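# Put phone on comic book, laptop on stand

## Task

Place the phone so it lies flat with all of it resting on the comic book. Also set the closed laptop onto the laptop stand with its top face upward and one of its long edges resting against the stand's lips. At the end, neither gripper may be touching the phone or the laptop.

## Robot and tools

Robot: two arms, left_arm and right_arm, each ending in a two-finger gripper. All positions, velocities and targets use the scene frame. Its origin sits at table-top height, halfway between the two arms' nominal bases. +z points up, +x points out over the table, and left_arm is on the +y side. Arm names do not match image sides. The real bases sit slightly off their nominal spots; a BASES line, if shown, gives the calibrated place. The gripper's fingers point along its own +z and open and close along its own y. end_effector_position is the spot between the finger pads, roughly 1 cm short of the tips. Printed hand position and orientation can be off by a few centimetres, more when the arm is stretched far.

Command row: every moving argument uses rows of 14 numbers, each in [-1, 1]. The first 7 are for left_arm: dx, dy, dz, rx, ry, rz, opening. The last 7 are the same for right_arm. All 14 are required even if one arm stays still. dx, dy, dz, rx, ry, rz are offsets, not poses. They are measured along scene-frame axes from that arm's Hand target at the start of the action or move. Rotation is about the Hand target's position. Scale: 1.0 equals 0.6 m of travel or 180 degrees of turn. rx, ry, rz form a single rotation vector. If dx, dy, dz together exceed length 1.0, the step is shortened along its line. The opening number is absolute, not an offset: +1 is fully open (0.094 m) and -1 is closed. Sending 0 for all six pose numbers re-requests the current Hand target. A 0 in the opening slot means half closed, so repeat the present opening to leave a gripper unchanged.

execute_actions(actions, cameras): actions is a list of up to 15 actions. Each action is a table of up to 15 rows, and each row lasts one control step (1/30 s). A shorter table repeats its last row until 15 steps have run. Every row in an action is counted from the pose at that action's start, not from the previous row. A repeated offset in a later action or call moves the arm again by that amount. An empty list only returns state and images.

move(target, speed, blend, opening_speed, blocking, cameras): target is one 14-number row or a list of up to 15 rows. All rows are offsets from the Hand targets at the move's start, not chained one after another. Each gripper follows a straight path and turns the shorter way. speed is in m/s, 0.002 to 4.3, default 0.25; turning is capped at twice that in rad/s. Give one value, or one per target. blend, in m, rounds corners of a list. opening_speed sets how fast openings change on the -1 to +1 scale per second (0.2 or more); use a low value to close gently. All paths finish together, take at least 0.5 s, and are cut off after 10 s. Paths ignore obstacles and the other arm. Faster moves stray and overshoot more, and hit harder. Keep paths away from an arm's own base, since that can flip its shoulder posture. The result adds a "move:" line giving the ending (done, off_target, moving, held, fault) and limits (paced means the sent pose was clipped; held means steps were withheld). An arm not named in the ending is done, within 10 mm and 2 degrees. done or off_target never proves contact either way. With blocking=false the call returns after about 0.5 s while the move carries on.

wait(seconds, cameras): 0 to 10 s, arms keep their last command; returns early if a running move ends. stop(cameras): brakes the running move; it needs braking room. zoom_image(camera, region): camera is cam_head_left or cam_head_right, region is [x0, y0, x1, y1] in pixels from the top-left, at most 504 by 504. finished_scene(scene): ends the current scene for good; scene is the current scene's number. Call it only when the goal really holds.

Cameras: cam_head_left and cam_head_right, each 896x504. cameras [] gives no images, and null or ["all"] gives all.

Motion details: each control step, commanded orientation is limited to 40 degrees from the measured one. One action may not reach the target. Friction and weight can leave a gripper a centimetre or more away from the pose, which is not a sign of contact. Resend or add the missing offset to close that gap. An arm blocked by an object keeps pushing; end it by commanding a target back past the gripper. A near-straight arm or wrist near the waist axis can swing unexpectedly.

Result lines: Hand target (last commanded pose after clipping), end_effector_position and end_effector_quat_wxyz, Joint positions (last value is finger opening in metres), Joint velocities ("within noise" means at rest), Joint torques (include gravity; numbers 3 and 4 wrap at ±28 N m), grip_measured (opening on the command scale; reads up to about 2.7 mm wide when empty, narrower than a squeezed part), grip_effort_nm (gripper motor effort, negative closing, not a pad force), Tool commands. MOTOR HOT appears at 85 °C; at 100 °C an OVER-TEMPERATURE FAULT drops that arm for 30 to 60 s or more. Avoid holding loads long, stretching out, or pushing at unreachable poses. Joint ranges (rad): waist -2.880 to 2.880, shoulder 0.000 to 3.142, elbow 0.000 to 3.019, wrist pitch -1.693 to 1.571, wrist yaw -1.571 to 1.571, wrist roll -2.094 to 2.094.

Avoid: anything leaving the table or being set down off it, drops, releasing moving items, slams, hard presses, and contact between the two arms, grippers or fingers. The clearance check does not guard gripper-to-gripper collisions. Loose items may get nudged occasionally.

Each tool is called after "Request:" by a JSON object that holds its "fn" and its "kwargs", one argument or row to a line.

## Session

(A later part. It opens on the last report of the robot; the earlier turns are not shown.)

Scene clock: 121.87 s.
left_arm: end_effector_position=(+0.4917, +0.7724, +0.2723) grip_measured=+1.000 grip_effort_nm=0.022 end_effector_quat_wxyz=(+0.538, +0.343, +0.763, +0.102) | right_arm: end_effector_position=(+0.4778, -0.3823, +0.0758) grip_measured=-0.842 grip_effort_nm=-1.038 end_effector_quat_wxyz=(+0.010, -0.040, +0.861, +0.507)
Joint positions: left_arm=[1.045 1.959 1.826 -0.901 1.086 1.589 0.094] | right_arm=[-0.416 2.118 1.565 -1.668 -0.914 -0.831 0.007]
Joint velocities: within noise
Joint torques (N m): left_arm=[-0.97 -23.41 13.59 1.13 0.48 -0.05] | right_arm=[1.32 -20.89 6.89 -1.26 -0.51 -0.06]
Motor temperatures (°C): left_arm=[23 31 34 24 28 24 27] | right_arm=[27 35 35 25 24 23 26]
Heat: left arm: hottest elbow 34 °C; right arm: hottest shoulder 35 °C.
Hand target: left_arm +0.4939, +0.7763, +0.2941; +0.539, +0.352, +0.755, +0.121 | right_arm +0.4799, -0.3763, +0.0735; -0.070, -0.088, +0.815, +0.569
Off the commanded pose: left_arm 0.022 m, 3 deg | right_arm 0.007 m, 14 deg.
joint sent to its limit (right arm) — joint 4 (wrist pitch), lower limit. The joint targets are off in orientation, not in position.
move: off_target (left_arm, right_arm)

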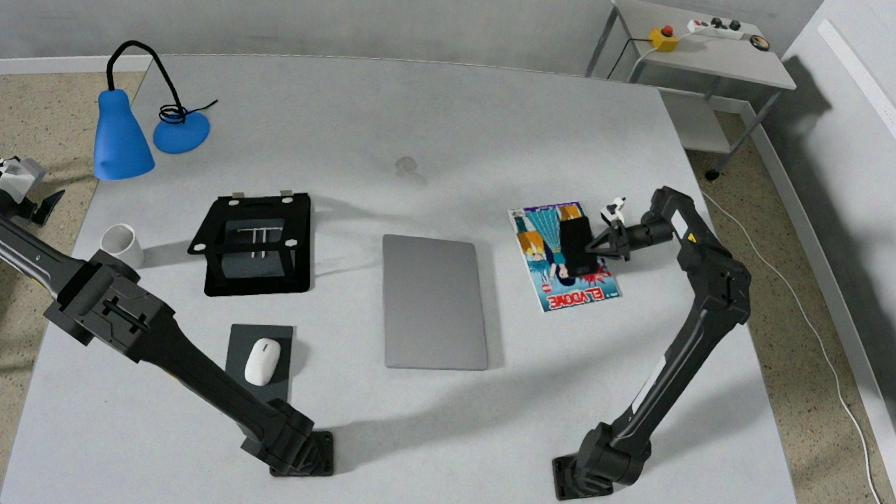

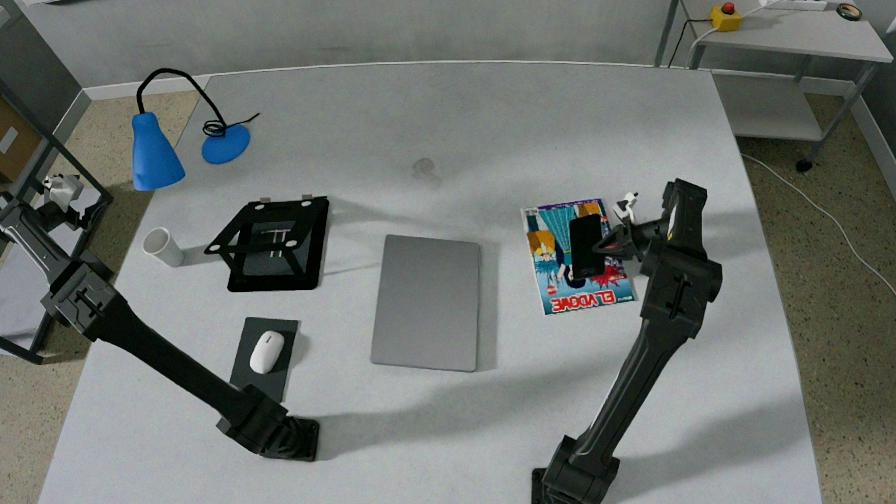

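Request:
{"fn": "move", "kwargs": {
  "target": [
    [0,0,0.0,0,0,0,1,0,0.013,-0.075,0,0,0.0,-1],
    [0,0,0.0,0,0,0,1,0,0.013,-0.075,0,0,0.0,-0.6],
    [0,0,0.0,0,0,0,1,0.02,-0.1,-0.03,0,0,0.0,-0.6],
    [0,0,0.0,0,0,0,1,0.02,-0.2,0.2,0,0,0.0,-0.6]
  ],
  "speed": [0.08,0.1,0.12,0.25],
  "opening_speed": 0.4
}}

Request:
{"fn": "zoom_image", "kwargs": {
  "camera": "cam_head_left",
  "region": [490, 150, 690, 330]
}}

Request:
{"fn": "zoom_image", "kwargs": {
  "camera": "cam_head_right",
  "region": [490, 150, 690, 330]
}}

Scene clock: 131.93 s.
left_arm: end_effector_position=(+0.4917, +0.7724, +0.2723) grip_measured=+1.000 grip_effort_nm=0.022 end_effector_quat_wxyz=(+0.538, +0.343, +0.763, +0.102) | right_arm: end_effector_position=(+0.4834, -0.4865, +0.1861) grip_measured=-0.601 grip_effort_nm=0.056 end_effector_quat_wxyz=(+0.120, +0.026, +0.889, +0.440)
Joint positions: left_arm=[1.045 1.959 1.826 -0.901 1.086 1.589 0.094] | right_arm=[-0.587 1.947 1.674 -1.673 -0.893 -0.703 0.019]
Joint velocities: within noise
Joint torques (N m): left_arm=[-1.32 -23.82 13.6 0.98 0.52 -0.06] | right_arm=[-0.03 -20.48 10.32 -0.72 -0.49 0.16]
Motor temperatures (°C): left_arm=[23 31 34 24 28 24 27] | right_arm=[27 35 35 25 24 23 26]
Heat: left arm: hottest elbow 34 °C; right arm: hottest shoulder 35 °C.
Hand target: left_arm +0.4939, +0.7763, +0.2941; +0.539, +0.352, +0.755, +0.121 | right_arm +0.4918, -0.4963, +0.1934; -0.070, -0.088, +0.815, +0.569
Off the commanded pose: left_arm 0.022 m, 3 deg | right_arm 0.015 m, 31 deg.
joint sent to its limit (right arm) — joint 4 (wrist pitch), lower limit. The joint targets are off in orientation, not in position.
move: off_target (left_arm, right_arm); target 2's new opening was sent with right_arm's hand 0.013 m and 11 deg from that target

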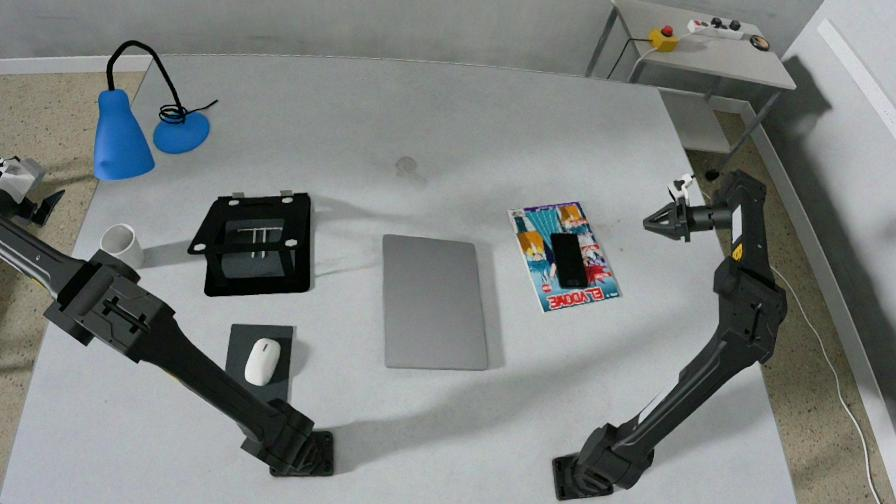

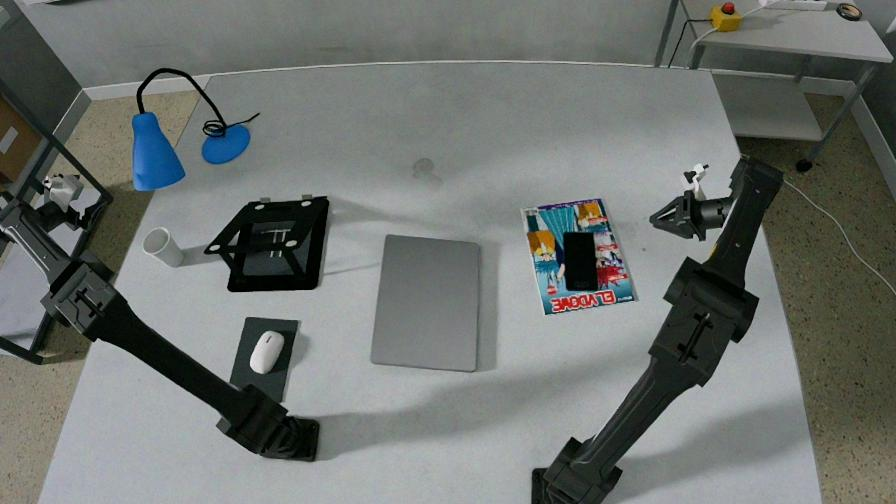

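Scaled by 2.520.

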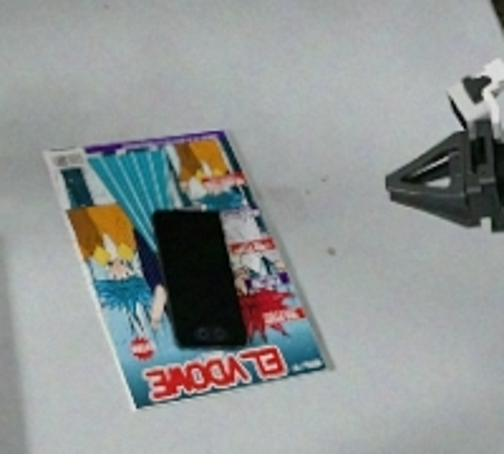

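Scaled by 2.520.

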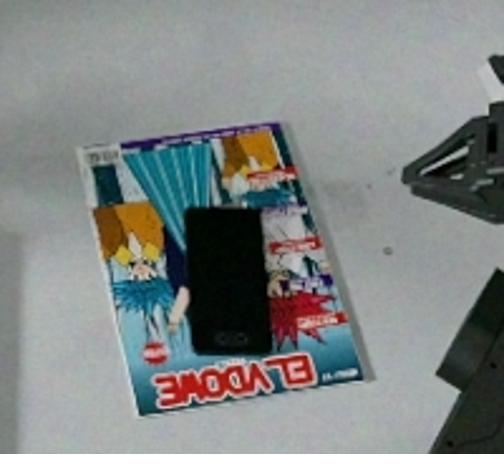

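Request:
{"fn": "move", "kwargs": {
  "target": [
    [-0.073,-0.627,0.06,-0.084,0.374,0.245,-1,-0.42,0.494,0.03,-0.386,-0.0475,-0.06,-1]
  ],
  "speed": 0.35,
  "cameras": []
}}

Request:
{"fn": "move", "kwargs": {
  "target": [-0.017,-0.58,-0.35,0,0,0,-1,0,0.36,-0.15,0,0,0,-1]
}}

Request:
{"fn": "zoom_image", "kwargs": {
  "camera": "cam_head_left",
  "region": [340, 180, 540, 400]
}}

Request:
{"fn": "zoom_image", "kwargs": {
  "camera": "cam_head_right",
  "region": [340, 180, 540, 400]
}}

Scene clock: 153.17 s.
left_arm: end_effector_position=(+0.4368, +0.3984, +0.3032) grip_measured=-0.981 grip_effort_nm=-0.984 end_effector_quat_wxyz=(-0.003, +0.000, +1.000, -0.003) | right_arm: end_effector_position=(+0.2452, -0.2013, +0.2125) grip_measured=-0.991 grip_effort_nm=-0.491 end_effector_quat_wxyz=(+0.005, +0.003, +1.000, +0.004)
Joint positions: left_arm=[0.339 1.483 1.576 -1.67 0.003 0.369 0.001] | right_arm=[0.37 1.103 0.996 -1.451 -0.003 0.381 0]
Joint velocities: within noise
Joint torques (N m): left_arm=[-1.85 -13.8 16.73 -0.21 -0.09 -0.11] | right_arm=[1.38 -8.53 7.88 -0.17 0.12 0.26]
Motor temperatures (°C): left_arm=[23 31 35 24 28 24 27] | right_arm=[27 37 37 25 24 23 26]
Heat: left arm: hottest elbow 35 °C; right arm: hottest shoulder 37 °C.
Hand target: left_arm +0.4501, +0.4001, +0.3301; +0.000, +0.000, +1.000, +0.000 | right_arm +0.2398, -0.2000, +0.2114; +0.000, +0.001, +1.000, +0.001
Off the commanded pose: left_arm 0.030 m, 1 deg | right_arm 0.006 m, 1 deg.
joint sent to its limit (left arm) — joint 4 (wrist pitch), lower limit. The joint targets are off in orientation, not in position.
move: off_target (left_arm)
No camera images: "cameras" was empty.

Scene clock: 155.73 s.
left_arm: end_effector_position=(+0.4367, +0.0559, +0.1204) grip_measured=-0.981 grip_effort_nm=-0.989 end_effector_quat_wxyz=(-0.006, +0.002, +1.000, +0.002) | right_arm: end_effector_position=(+0.2252, -0.0068, +0.1098) grip_measured=-0.991 grip_effort_nm=-0.491 end_effector_quat_wxyz=(-0.015, +0.002, +1.000, -0.017)
Joint positions: left_arm=[-0.459 1.586 1.205 -1.203 0.001 -0.427 0.001] | right_arm=[0.867 1.489 1.062 -1.189 -0.002 0.876 0]
Joint velocities: within noise
Joint torques (N m): left_arm=[-1.67 -14.56 9.99 0.84 -0.11 -0.03] | right_arm=[1.2 -12.16 11.75 0.34 0.15 0.25]
Motor temperatures (°C): left_arm=[23 31 35 24 28 24 27] | right_arm=[27 36 37 25 24 23 26]
Heat: left arm: hottest elbow 35 °C; right arm: hottest elbow 37 °C.
Hand target: left_arm +0.4400, +0.0520, +0.1201; +0.000, +0.000, +1.000, +0.000 | right_arm +0.2397, +0.0160, +0.1214; +0.000, +0.001, +1.000, +0.000
Off the commanded pose: left_arm 0.005 m, 1 deg | right_arm 0.029 m, 3 deg.
move: off_target (right_arm)

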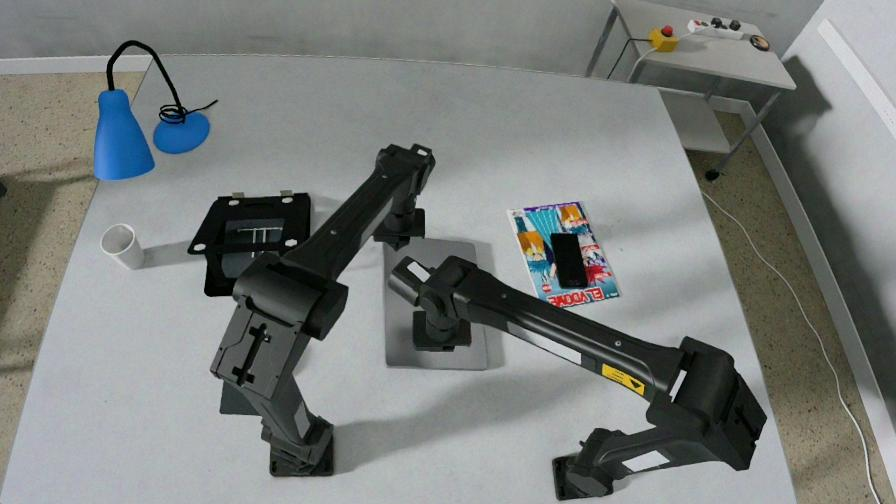

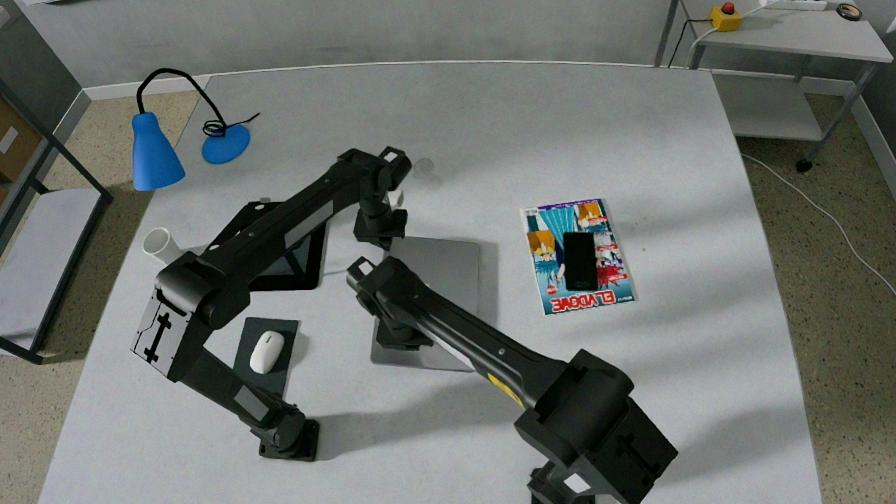

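Scaled by 2.291.

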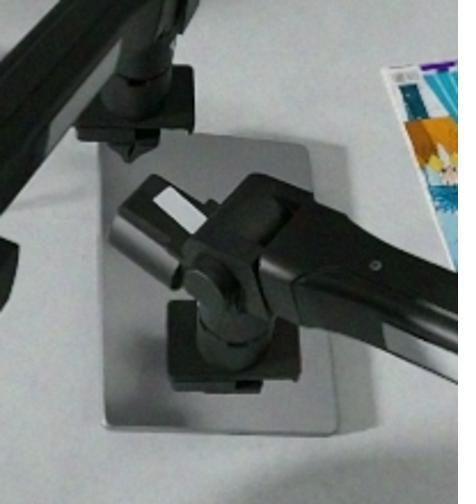

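Scaled by 2.291.

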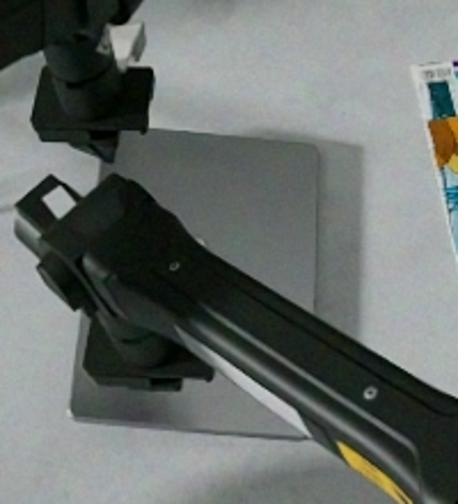

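Request:
{"fn": "move", "kwargs": {
  "target": [0,-0.117,-0.117,0,0,0,-1,0.042,0.0,-0.117,0,0,0,-1],
  "speed": 0.12,
  "cameras": []
}}

Request:
{"fn": "move", "kwargs": {
  "target": [0,0,-0.025,0,0,0,-1,0,0.0,-0.025,0,0,0,-1],
  "speed": 0.08,
  "cameras": []
}}

Request:
{"fn": "move", "kwargs": {
  "target": [0,0,-0.025,0,0,0,-1,0,0.0,-0.025,0,0,0,-1],
  "speed": 0.08
}}

Scene clock: 163.27 s.
left_arm: end_effector_position=(+0.4364, -0.0099, +0.0515) grip_measured=-0.981 grip_effort_nm=-0.984 end_effector_quat_wxyz=(-0.006, -0.001, +1.000, +0.003) | right_arm: end_effector_position=(+0.2573, +0.0157, +0.0573) grip_measured=-0.991 grip_effort_nm=-0.496 end_effector_quat_wxyz=(+0.000, -0.001, +1.000, +0.002)
Joint positions: left_arm=[-0.584 1.741 1.205 -1.049 0.001 -0.558 0.001] | right_arm=[0.844 1.62 1.062 -1.01 -0.002 0.847 0]
Joint velocities: within noise
Joint torques (N m): left_arm=[-2.9 -16.26 10.04 0.77 -0.13 -0.06] | right_arm=[-0.26 -13.92 7.45 0.49 0.14 0.07]
Motor temperatures (°C): left_arm=[23 30 35 24 28 24 28] | right_arm=[27 36 37 25 24 23 26]
Heat: left arm: hottest elbow 35 °C; right arm: hottest elbow 37 °C.
Hand target: left_arm +0.4400, -0.0181, +0.0500; +0.000, +0.000, +1.000, +0.000 | right_arm +0.2649, +0.0160, +0.0513; +0.000, +0.001, +1.000, +0.001
Off the commanded pose: left_arm 0.009 m, 1 deg | right_arm 0.010 m, 0 deg.
move: done
No camera images: "cameras" was empty.

Scene clock: 164.13 s.
left_arm: end_effector_position=(+0.4426, -0.0138, +0.0508) grip_measured=-0.981 grip_effort_nm=-0.984 end_effector_quat_wxyz=(+0.006, -0.001, +1.000, -0.005) | right_arm: end_effector_position=(+0.2618, +0.0208, +0.0533) grip_measured=-0.991 grip_effort_nm=-0.491 end_effector_quat_wxyz=(+0.007, -0.001, +1.000, +0.010)
Joint positions: left_arm=[-0.584 1.742 1.205 -1.018 0.001 -0.558 0.001] | right_arm=[0.844 1.63 1.062 -0.979 -0.002 0.846 0]
Joint velocities: within noise
Joint torques (N m): left_arm=[-1.9 -14.56 8.39 1.05 -0.12 -0.1] | right_arm=[-0.38 -12.92 6.35 0.8 0.13 0.09]
Motor temperatures (°C): left_arm=[23 30 35 24 28 24 28] | right_arm=[27 36 37 25 24 23 26]
Heat: left arm: hottest elbow 35 °C; right arm: hottest elbow 37 °C.
Hand target: left_arm +0.4400, -0.0181, +0.0349; +0.000, +0.000, +1.000, +0.000 | right_arm +0.2650, +0.0161, +0.0363; +0.000, +0.001, +1.000, +0.001
Off the commanded pose: left_arm 0.017 m, 1 deg | right_arm 0.018 m, 1 deg.
move: off_target (left_arm, right_arm)
No camera images: "cameras" was empty.

Scene clock: 165.00 s.
left_arm: end_effector_position=(+0.4484, -0.0176, +0.0498) grip_measured=-0.981 grip_effort_nm=-0.984 end_effector_quat_wxyz=(+0.018, -0.001, +1.000, -0.011) | right_arm: end_effector_position=(+0.2638, +0.0228, +0.0522) grip_measured=-0.991 grip_effort_nm=-0.491 end_effector_quat_wxyz=(+0.012, -0.002, +1.000, +0.015)
Joint positions: left_arm=[-0.585 1.745 1.205 -0.989 0.001 -0.558 0.001] | right_arm=[0.844 1.63 1.058 -0.96 -0.001 0.846 0]
Joint velocities: within noise
Joint torques (N m): left_arm=[-2.2 -13.1 7.13 1.48 -0.16 -0.03] | right_arm=[-0.32 -11.46 5.33 1.51 0.1 0.1]
Motor temperatures (°C): left_arm=[23 30 35 24 28 24 28] | right_arm=[27 36 37 25 24 23 26]
Heat: left arm: hottest elbow 35 °C; right arm: hottest elbow 37 °C.
Hand target: left_arm +0.4400, -0.0181, +0.0198; +0.000, +0.000, +1.000, +0.000 | right_arm +0.2650, +0.0162, +0.0213; +0.001, +0.001, +1.000, +0.001
Off the commanded pose: left_arm 0.031 m, 2 deg | right_arm 0.032 m, 2 deg.
move: off_target (left_arm, right_arm)

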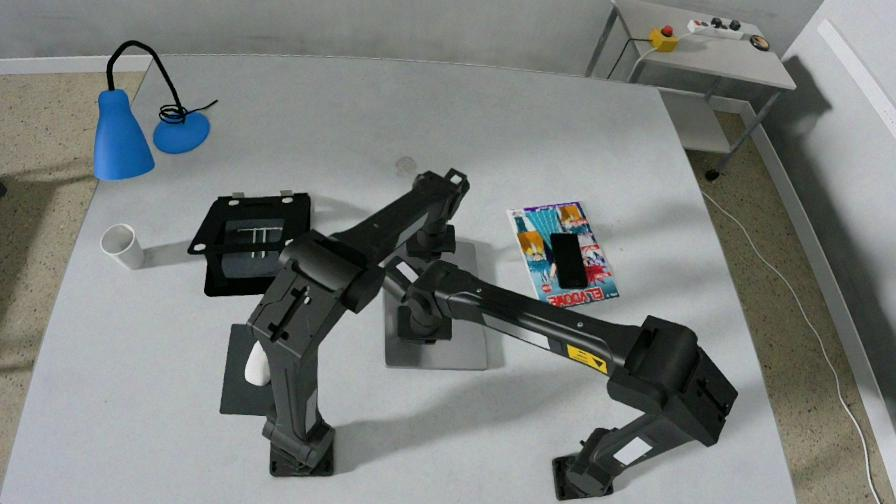

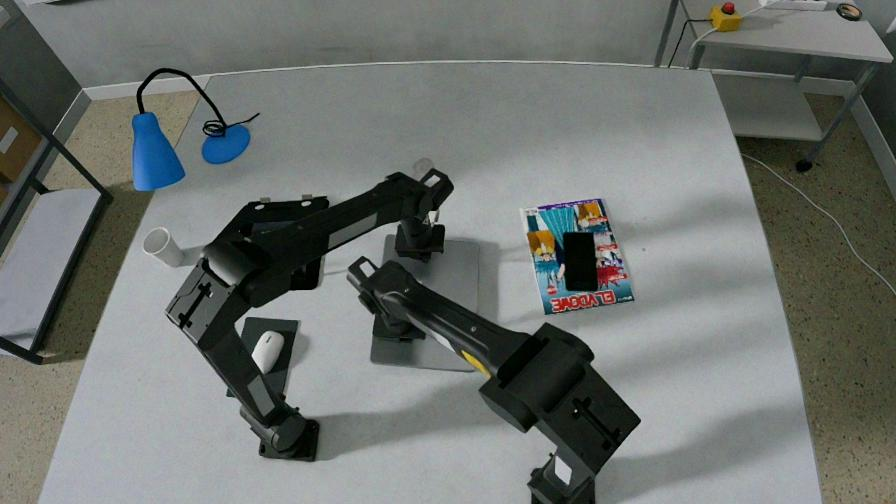

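Request:
{"fn": "move", "kwargs": {
  "target": [
    [-0.0057,0.0431,0,0,0,0,-1,0.0057,-0.0431,0,0,0,0,-1],
    [-0.0223,0.0833,0,0,0,0,-1,0.0223,-0.0833,0,0,0,0,-1],
    [-0.0488,0.1179,0,0,0,0,-1,0.0488,-0.1179,0,0,0,0,-1],
    [-0.0833,0.1443,0,0,0,0,-1,0.0833,-0.1443,0,0,0,0,-1],
    [-0.124,0.161,0,0,0,0,-1,0.124,-0.161,0,0,0,0,-1],
    [-0.1667,0.1667,0,0,0,0,-1,0.1667,-0.1667,0,0,0,0,-1]
  ],
  "speed": 0.08,
  "blend": [0.01,0.01,0.01,0.01,0.01,0]
}}

Scene clock: 173.07 s.
left_arm: end_effector_position=(+0.3745, +0.0682, +0.0527) grip_measured=-0.981 grip_effort_nm=-0.984 end_effector_quat_wxyz=(+0.052, +0.000, +0.998, -0.024) | right_arm: end_effector_position=(+0.3541, -0.0814, +0.0337) grip_measured=-0.991 grip_effort_nm=-0.496 end_effector_quat_wxyz=(+0.012, -0.003, +1.000, +0.010)
Joint positions: left_arm=[-0.499 1.45 0.844 -0.851 -0.004 -0.469 0.001] | right_arm=[0.531 1.67 1.053 -0.923 -0.005 0.53 0]
Joint velocities: within noise
Joint torques (N m): left_arm=[-2.67 -9.05 3.45 -0.5 0.04 -0.08] | right_arm=[-0.62 -11.99 9.01 -0.02 0.21 0.07]
Motor temperatures (°C): left_arm=[23 30 34 24 27 24 28] | right_arm=[27 35 36 25 24 23 26]
Heat: left arm: hottest elbow 34 °C; right arm: hottest elbow 36 °C.
Hand target: left_arm +0.3401, +0.0819, +0.0199; +0.000, +0.000, +1.000, +0.000 | right_arm +0.3649, -0.0841, +0.0211; +0.000, +0.001, +1.000, +0.000
Off the commanded pose: left_arm 0.050 m, 7 deg | right_arm 0.017 m, 2 deg.
move: off_target (left_arm, right_arm)

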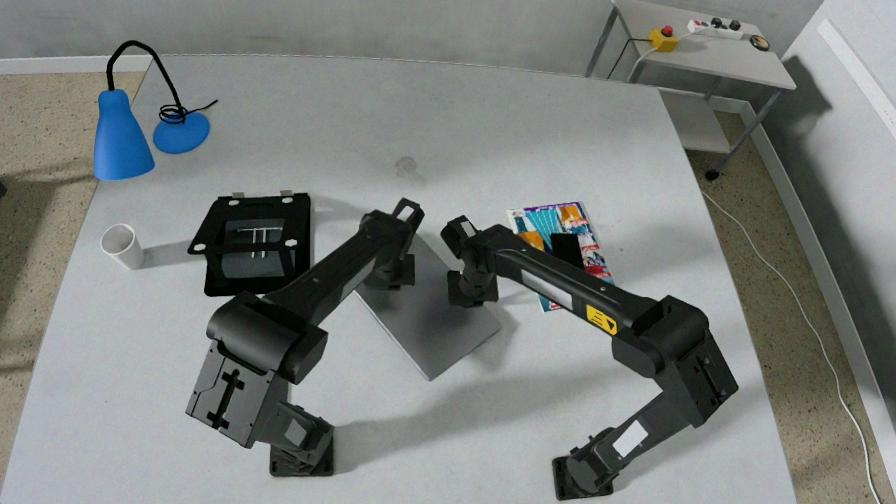

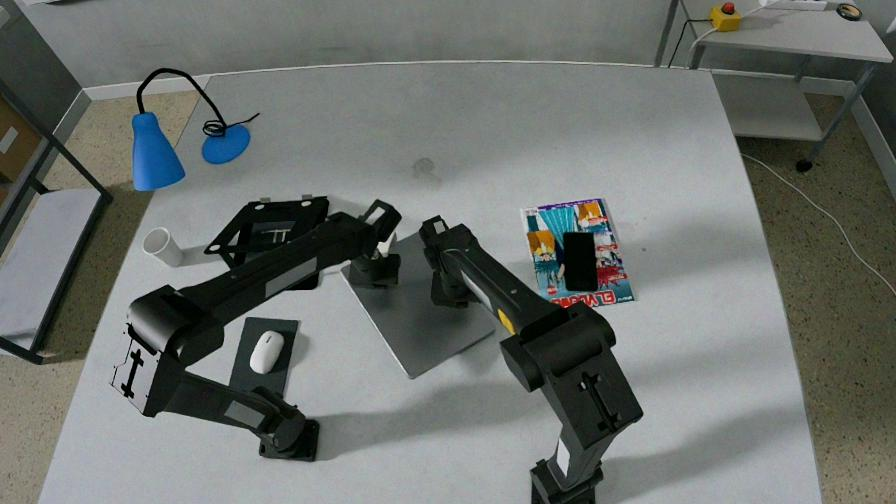

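Request:
{"fn": "move", "kwargs": {
  "target": [
    [0,0,0.22,0,0,0,-1,0,0,0.22,0,0,0,-1],
    [-0.1,0.5,0.3,0,0,0,-1,-0.1,-0.3,0.3,0,0,0,-1]
  ]
}}

Request:
{"fn": "zoom_image", "kwargs": {
  "camera": "cam_head_left",
  "region": [320, 210, 520, 390]
}}

Request:
{"fn": "zoom_image", "kwargs": {
  "camera": "cam_head_right",
  "region": [320, 210, 520, 390]
}}

Scene clock: 179.47 s.
left_arm: end_effector_position=(+0.2657, +0.3699, +0.1785) grip_measured=-0.981 grip_effort_nm=-0.984 end_effector_quat_wxyz=(-0.019, +0.003, +1.000, -0.008) | right_arm: end_effector_position=(+0.3122, -0.2600, +0.2032) grip_measured=-0.991 grip_effort_nm=-0.496 end_effector_quat_wxyz=(+0.007, +0.000, +1.000, +0.001)
Joint positions: left_arm=[0.466 1.078 0.888 -1.422 -0.004 0.501 0.001] | right_arm=[0.14 1.243 1.08 -1.393 0 0.146 0]
Joint velocities: within noise
Joint torques (N m): left_arm=[0.32 -6.71 15.91 -0.29 0.16 0.17] | right_arm=[-0.15 -11.34 7.19 -0.17 0 0.1]
Motor temperatures (°C): left_arm=[23 29 34 24 27 24 28] | right_arm=[27 35 36 25 24 23 26]
Heat: left arm: hottest elbow 34 °C; right arm: hottest elbow 36 °C.
Hand target: left_arm +0.2801, +0.3819, +0.1999; +0.000, +0.000, +1.000, +0.001 | right_arm +0.3049, -0.2640, +0.2011; +0.000, +0.001, +1.000, +0.001
Off the commanded pose: left_arm 0.028 m, 2 deg | right_arm 0.009 m, 1 deg.
move: off_target (left_arm)

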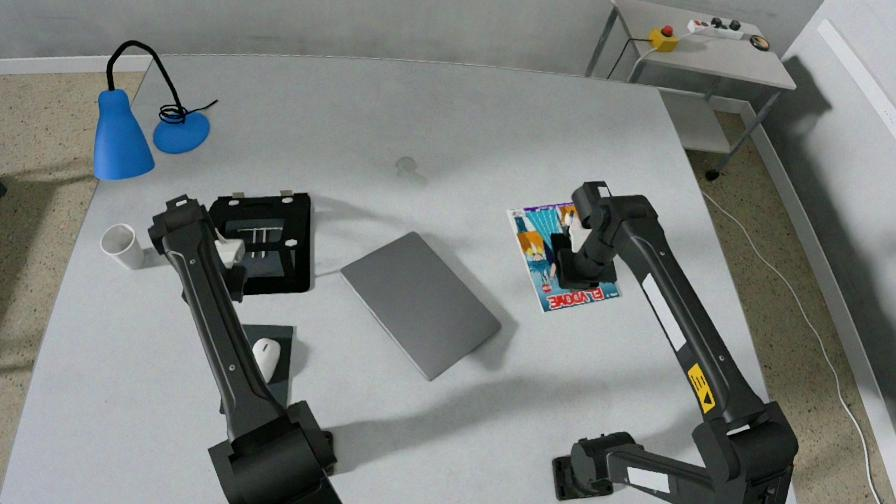

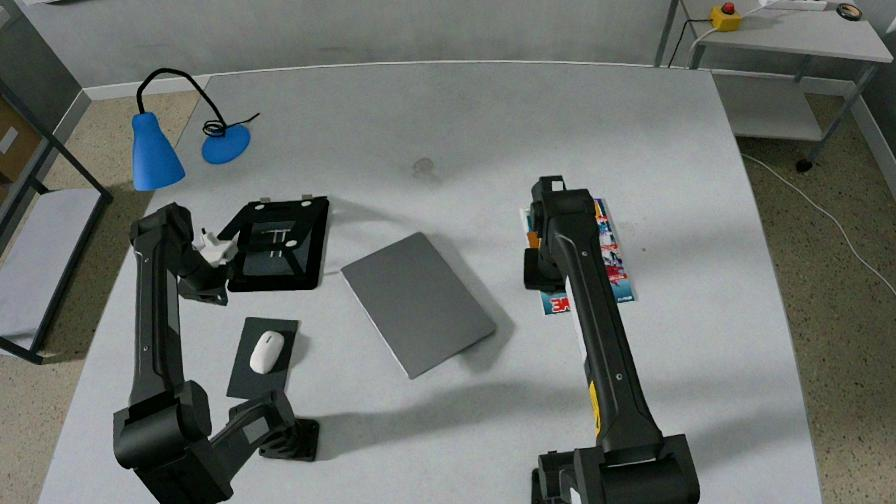

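Scaled by 2.520.

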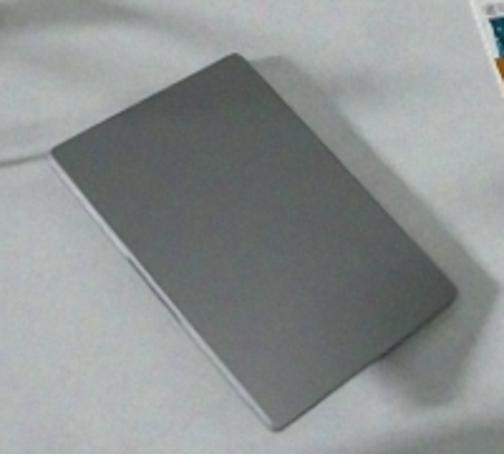

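Scaled by 2.520.

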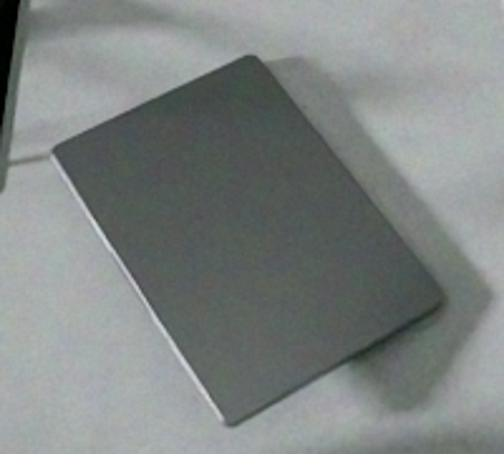

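Request:
{"fn": "zoom_image", "kwargs": {
  "camera": "cam_head_left",
  "region": [410, 310, 530, 390]
}}

Request:
{"fn": "zoom_image", "kwargs": {
  "camera": "cam_head_right",
  "region": [390, 310, 530, 390]
}}

Request:
{"fn": "zoom_image", "kwargs": {
  "camera": "cam_head_left",
  "region": [330, 220, 450, 300]
}}

Scaled by 4.200.

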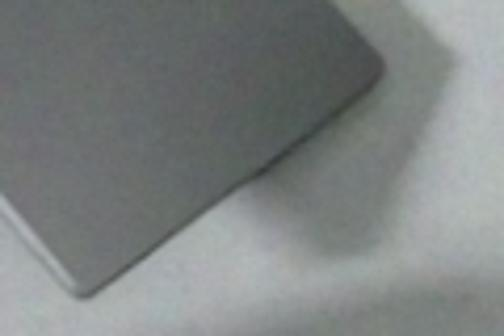

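Scaled by 3.600.

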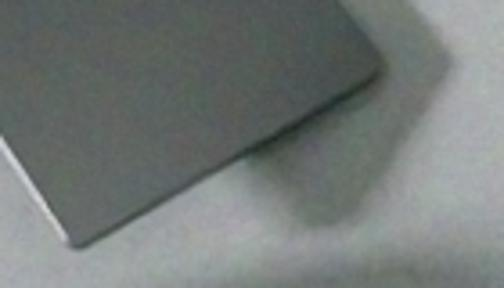

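Scaled by 4.200.

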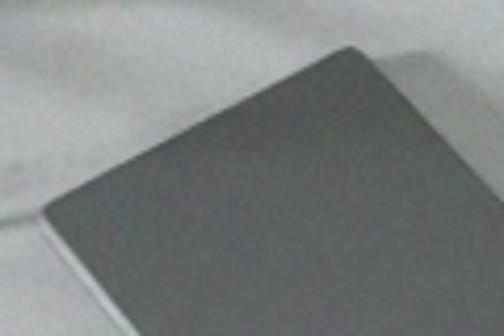

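Request:
{"fn": "move", "kwargs": {
  "target": [
    [0.2417,-0.5167,-0.18,0,0,0,-1,-0.0233,0.4067,-0.18,0,0,0,-1],
    [0.2417,-0.5167,-0.3,0,0,0,-1,-0.0233,0.4067,-0.3,0,0,0,-1],
    [0.1825,-0.475,-0.3,0,0,0,-1,0.0358,0.365,-0.3,0,0,0,-1],
    [0.1133,-0.4633,-0.3,0,0,0,-1,0.1033,0.3533,-0.3,0,0,0,-1],
    [0.0633,-0.473,-0.3,0,0,0,-1,0.155,0.3633,-0.3,0,0,0,-1],
    [0.0633,-0.373,0,0,0,0,-1,0.155,0.2633,0,0,0,0,-1],
    [0.0633,0.2,0.1,0,0,0,-1,-0.02,-0.2,0.1,0,0,0,-1]
  ],
  "speed": [0.25,0.08,0.1,0.1,0.1,0.2,0.3]
}}

Request:
{"fn": "zoom_image", "kwargs": {
  "camera": "cam_head_left",
  "region": [320, 210, 520, 390]
}}

Scene clock: 210.60 s.
left_arm: end_effector_position=(+0.3062, +0.4869, +0.2373) grip_measured=-0.981 grip_effort_nm=-0.989 end_effector_quat_wxyz=(-0.019, +0.001, +1.000, -0.014) | right_arm: end_effector_position=(+0.2978, -0.3821, +0.2608) grip_measured=-0.991 grip_effort_nm=-0.491 end_effector_quat_wxyz=(+0.004, +0.000, +1.000, -0.001)
Joint positions: left_arm=[0.696 1.334 1.25 -1.534 -0.004 0.726 0.001] | right_arm=[-0.223 1.208 1.202 -1.558 0.001 -0.217 0]
Joint velocities: within noise
Joint torques (N m): left_arm=[-0.85 -10.64 16.69 -0.29 0.15 0.04] | right_arm=[-0.21 -10.46 8.09 -0.17 -0.05 0.1]
Motor temperatures (°C): left_arm=[23 28 37 24 27 24 28] | right_arm=[27 33 36 25 24 23 26]
Heat: left arm: hottest elbow 37 °C; right arm: hottest elbow 36 °C.
Hand target: left_arm +0.3180, +0.5019, +0.2599; +0.000, +0.000, +1.000, +0.001 | right_arm +0.2929, -0.3841, +0.2612; +0.000, +0.001, +1.000, +0.000
Off the commanded pose: left_arm 0.030 m, 3 deg | right_arm 0.005 m, 0 deg.
move: off_target (left_arm)

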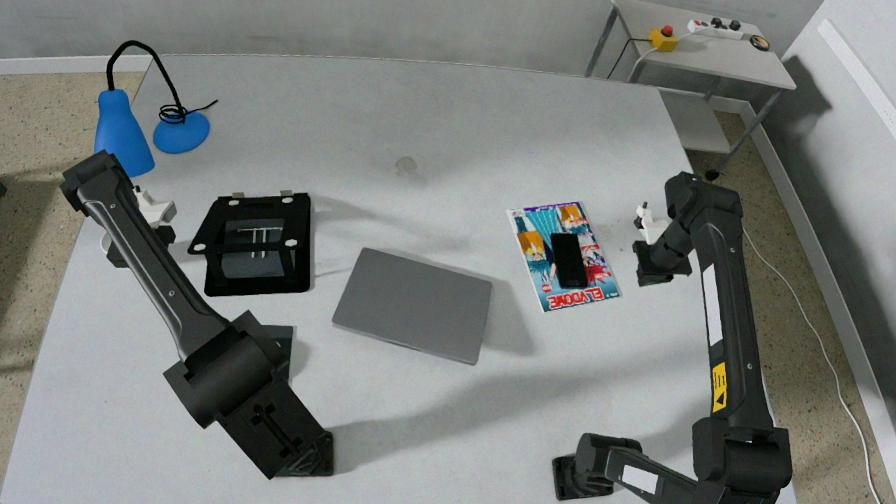

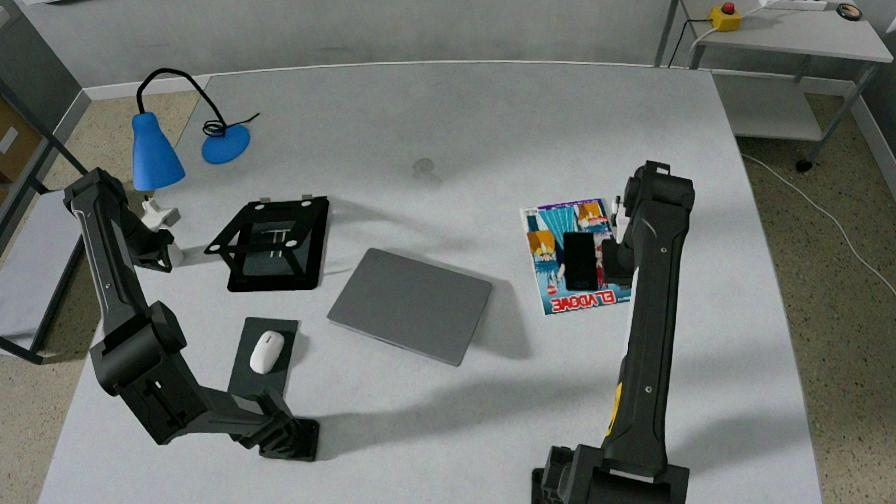

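Scaled by 2.520.

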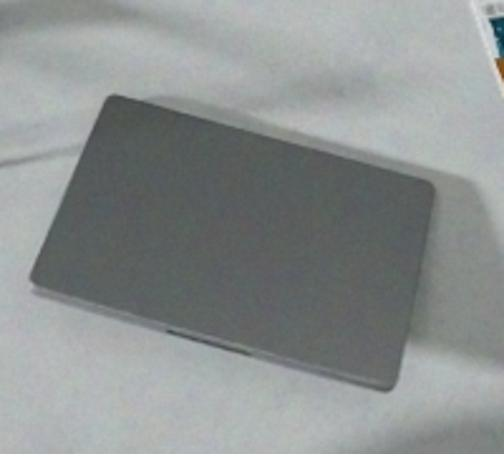

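Request:
{"fn": "move", "kwargs": {
  "target": [0.11,-0.43,-0.25,-0.276,0.026,-0.052,-0.36,0.04,0.37,-0.25,0.276,-0.026,-0.052,-0.36]
}}

Request:
{"fn": "zoom_image", "kwargs": {
  "camera": "cam_head_left",
  "region": [300, 200, 540, 400]
}}

Request:
{"fn": "zoom_image", "kwargs": {
  "camera": "cam_head_right",
  "region": [300, 200, 540, 400]
}}

Scene clock: 241.37 s.
left_arm: end_effector_position=(+0.3815, +0.2548, +0.1376) grip_measured=-0.362 grip_effort_nm=0.134 end_effector_quat_wxyz=(-0.021, +0.068, +0.908, -0.413) | right_arm: end_effector_position=(+0.3213, -0.1658, +0.1200) grip_measured=-0.361 grip_effort_nm=0.066 end_effector_quat_wxyz=(+0.049, +0.078, +0.903, +0.420)
Joint positions: left_arm=[0.338 1.593 1.066 -1.54 0.726 0.707 0.03] | right_arm=[0.041 1.298 0.709 -0.695 -0.837 0.347 0.03]
Joint velocities: within noise
Joint torques (N m): left_arm=[-4.42 -8.06 6.49 1.29 0.35 0.14] | right_arm=[1.2 -8.94 6.34 1.07 -0.42 0.18]
Motor temperatures (°C): left_arm=[23 27 40 24 27 24 29] | right_arm=[27 33 35 25 24 23 26]
Heat: left arm: hottest elbow 40 °C; right arm: hottest elbow 35 °C.
Hand target: left_arm +0.3841, +0.2440, +0.1098; -0.039, +0.079, +0.904, -0.419 | right_arm +0.3169, -0.1620, +0.1112; +0.040, +0.080, +0.903, +0.420
Off the commanded pose: left_arm 0.030 m, 3 deg | right_arm 0.010 m, 1 deg.
move: off_target (left_arm)

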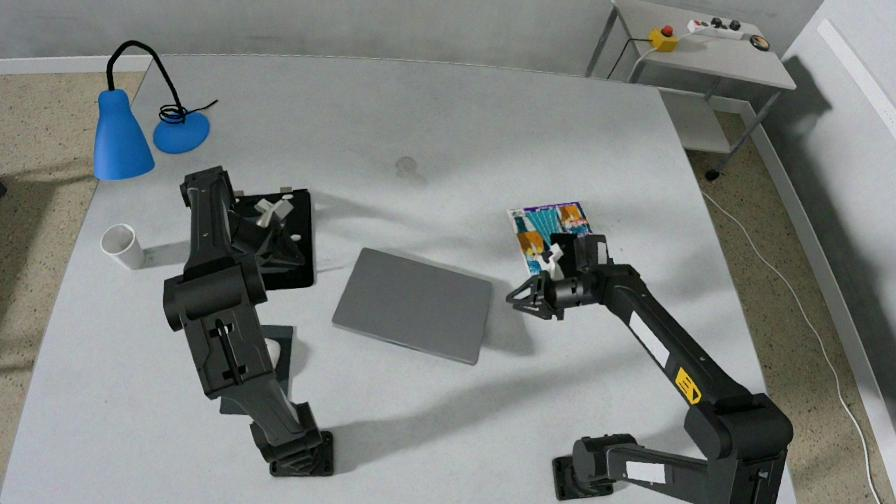

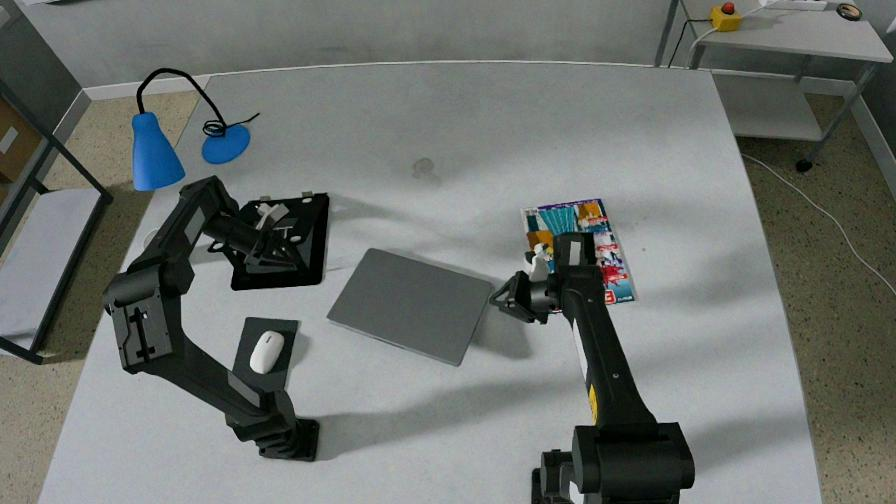

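Scaled by 2.100.

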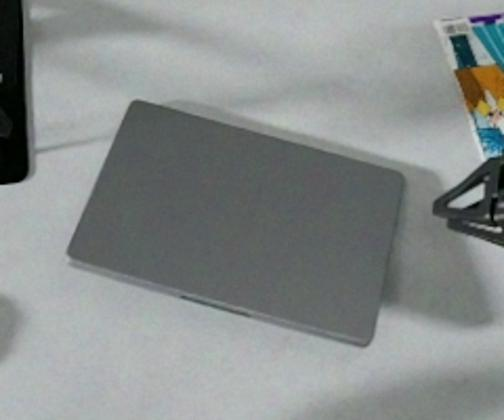

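Scaled by 2.100.

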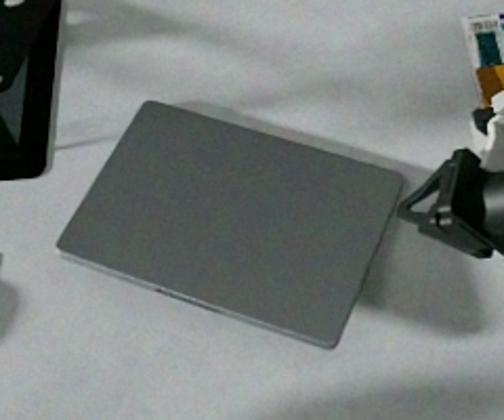

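Request:
{"fn": "zoom_image", "kwargs": {
  "camera": "cam_head_left",
  "region": [190, 170, 370, 310]
}}

Request:
{"fn": "zoom_image", "kwargs": {
  "camera": "cam_head_right",
  "region": [190, 170, 370, 310]
}}

Scaled by 2.800.

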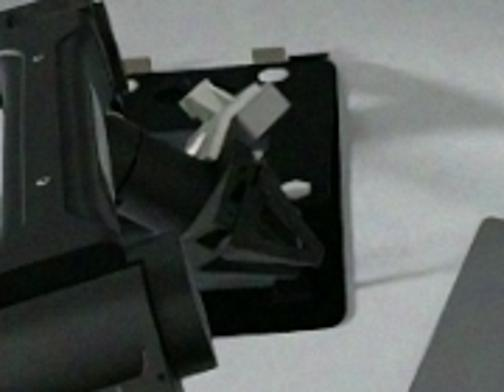

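Scaled by 2.800.

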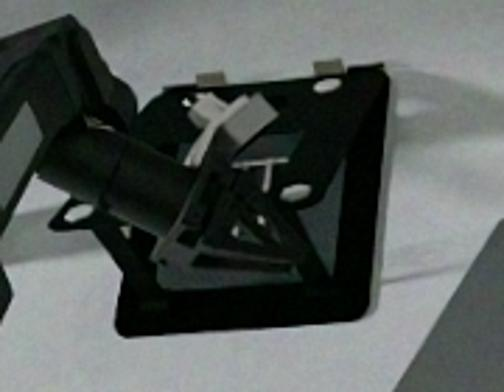

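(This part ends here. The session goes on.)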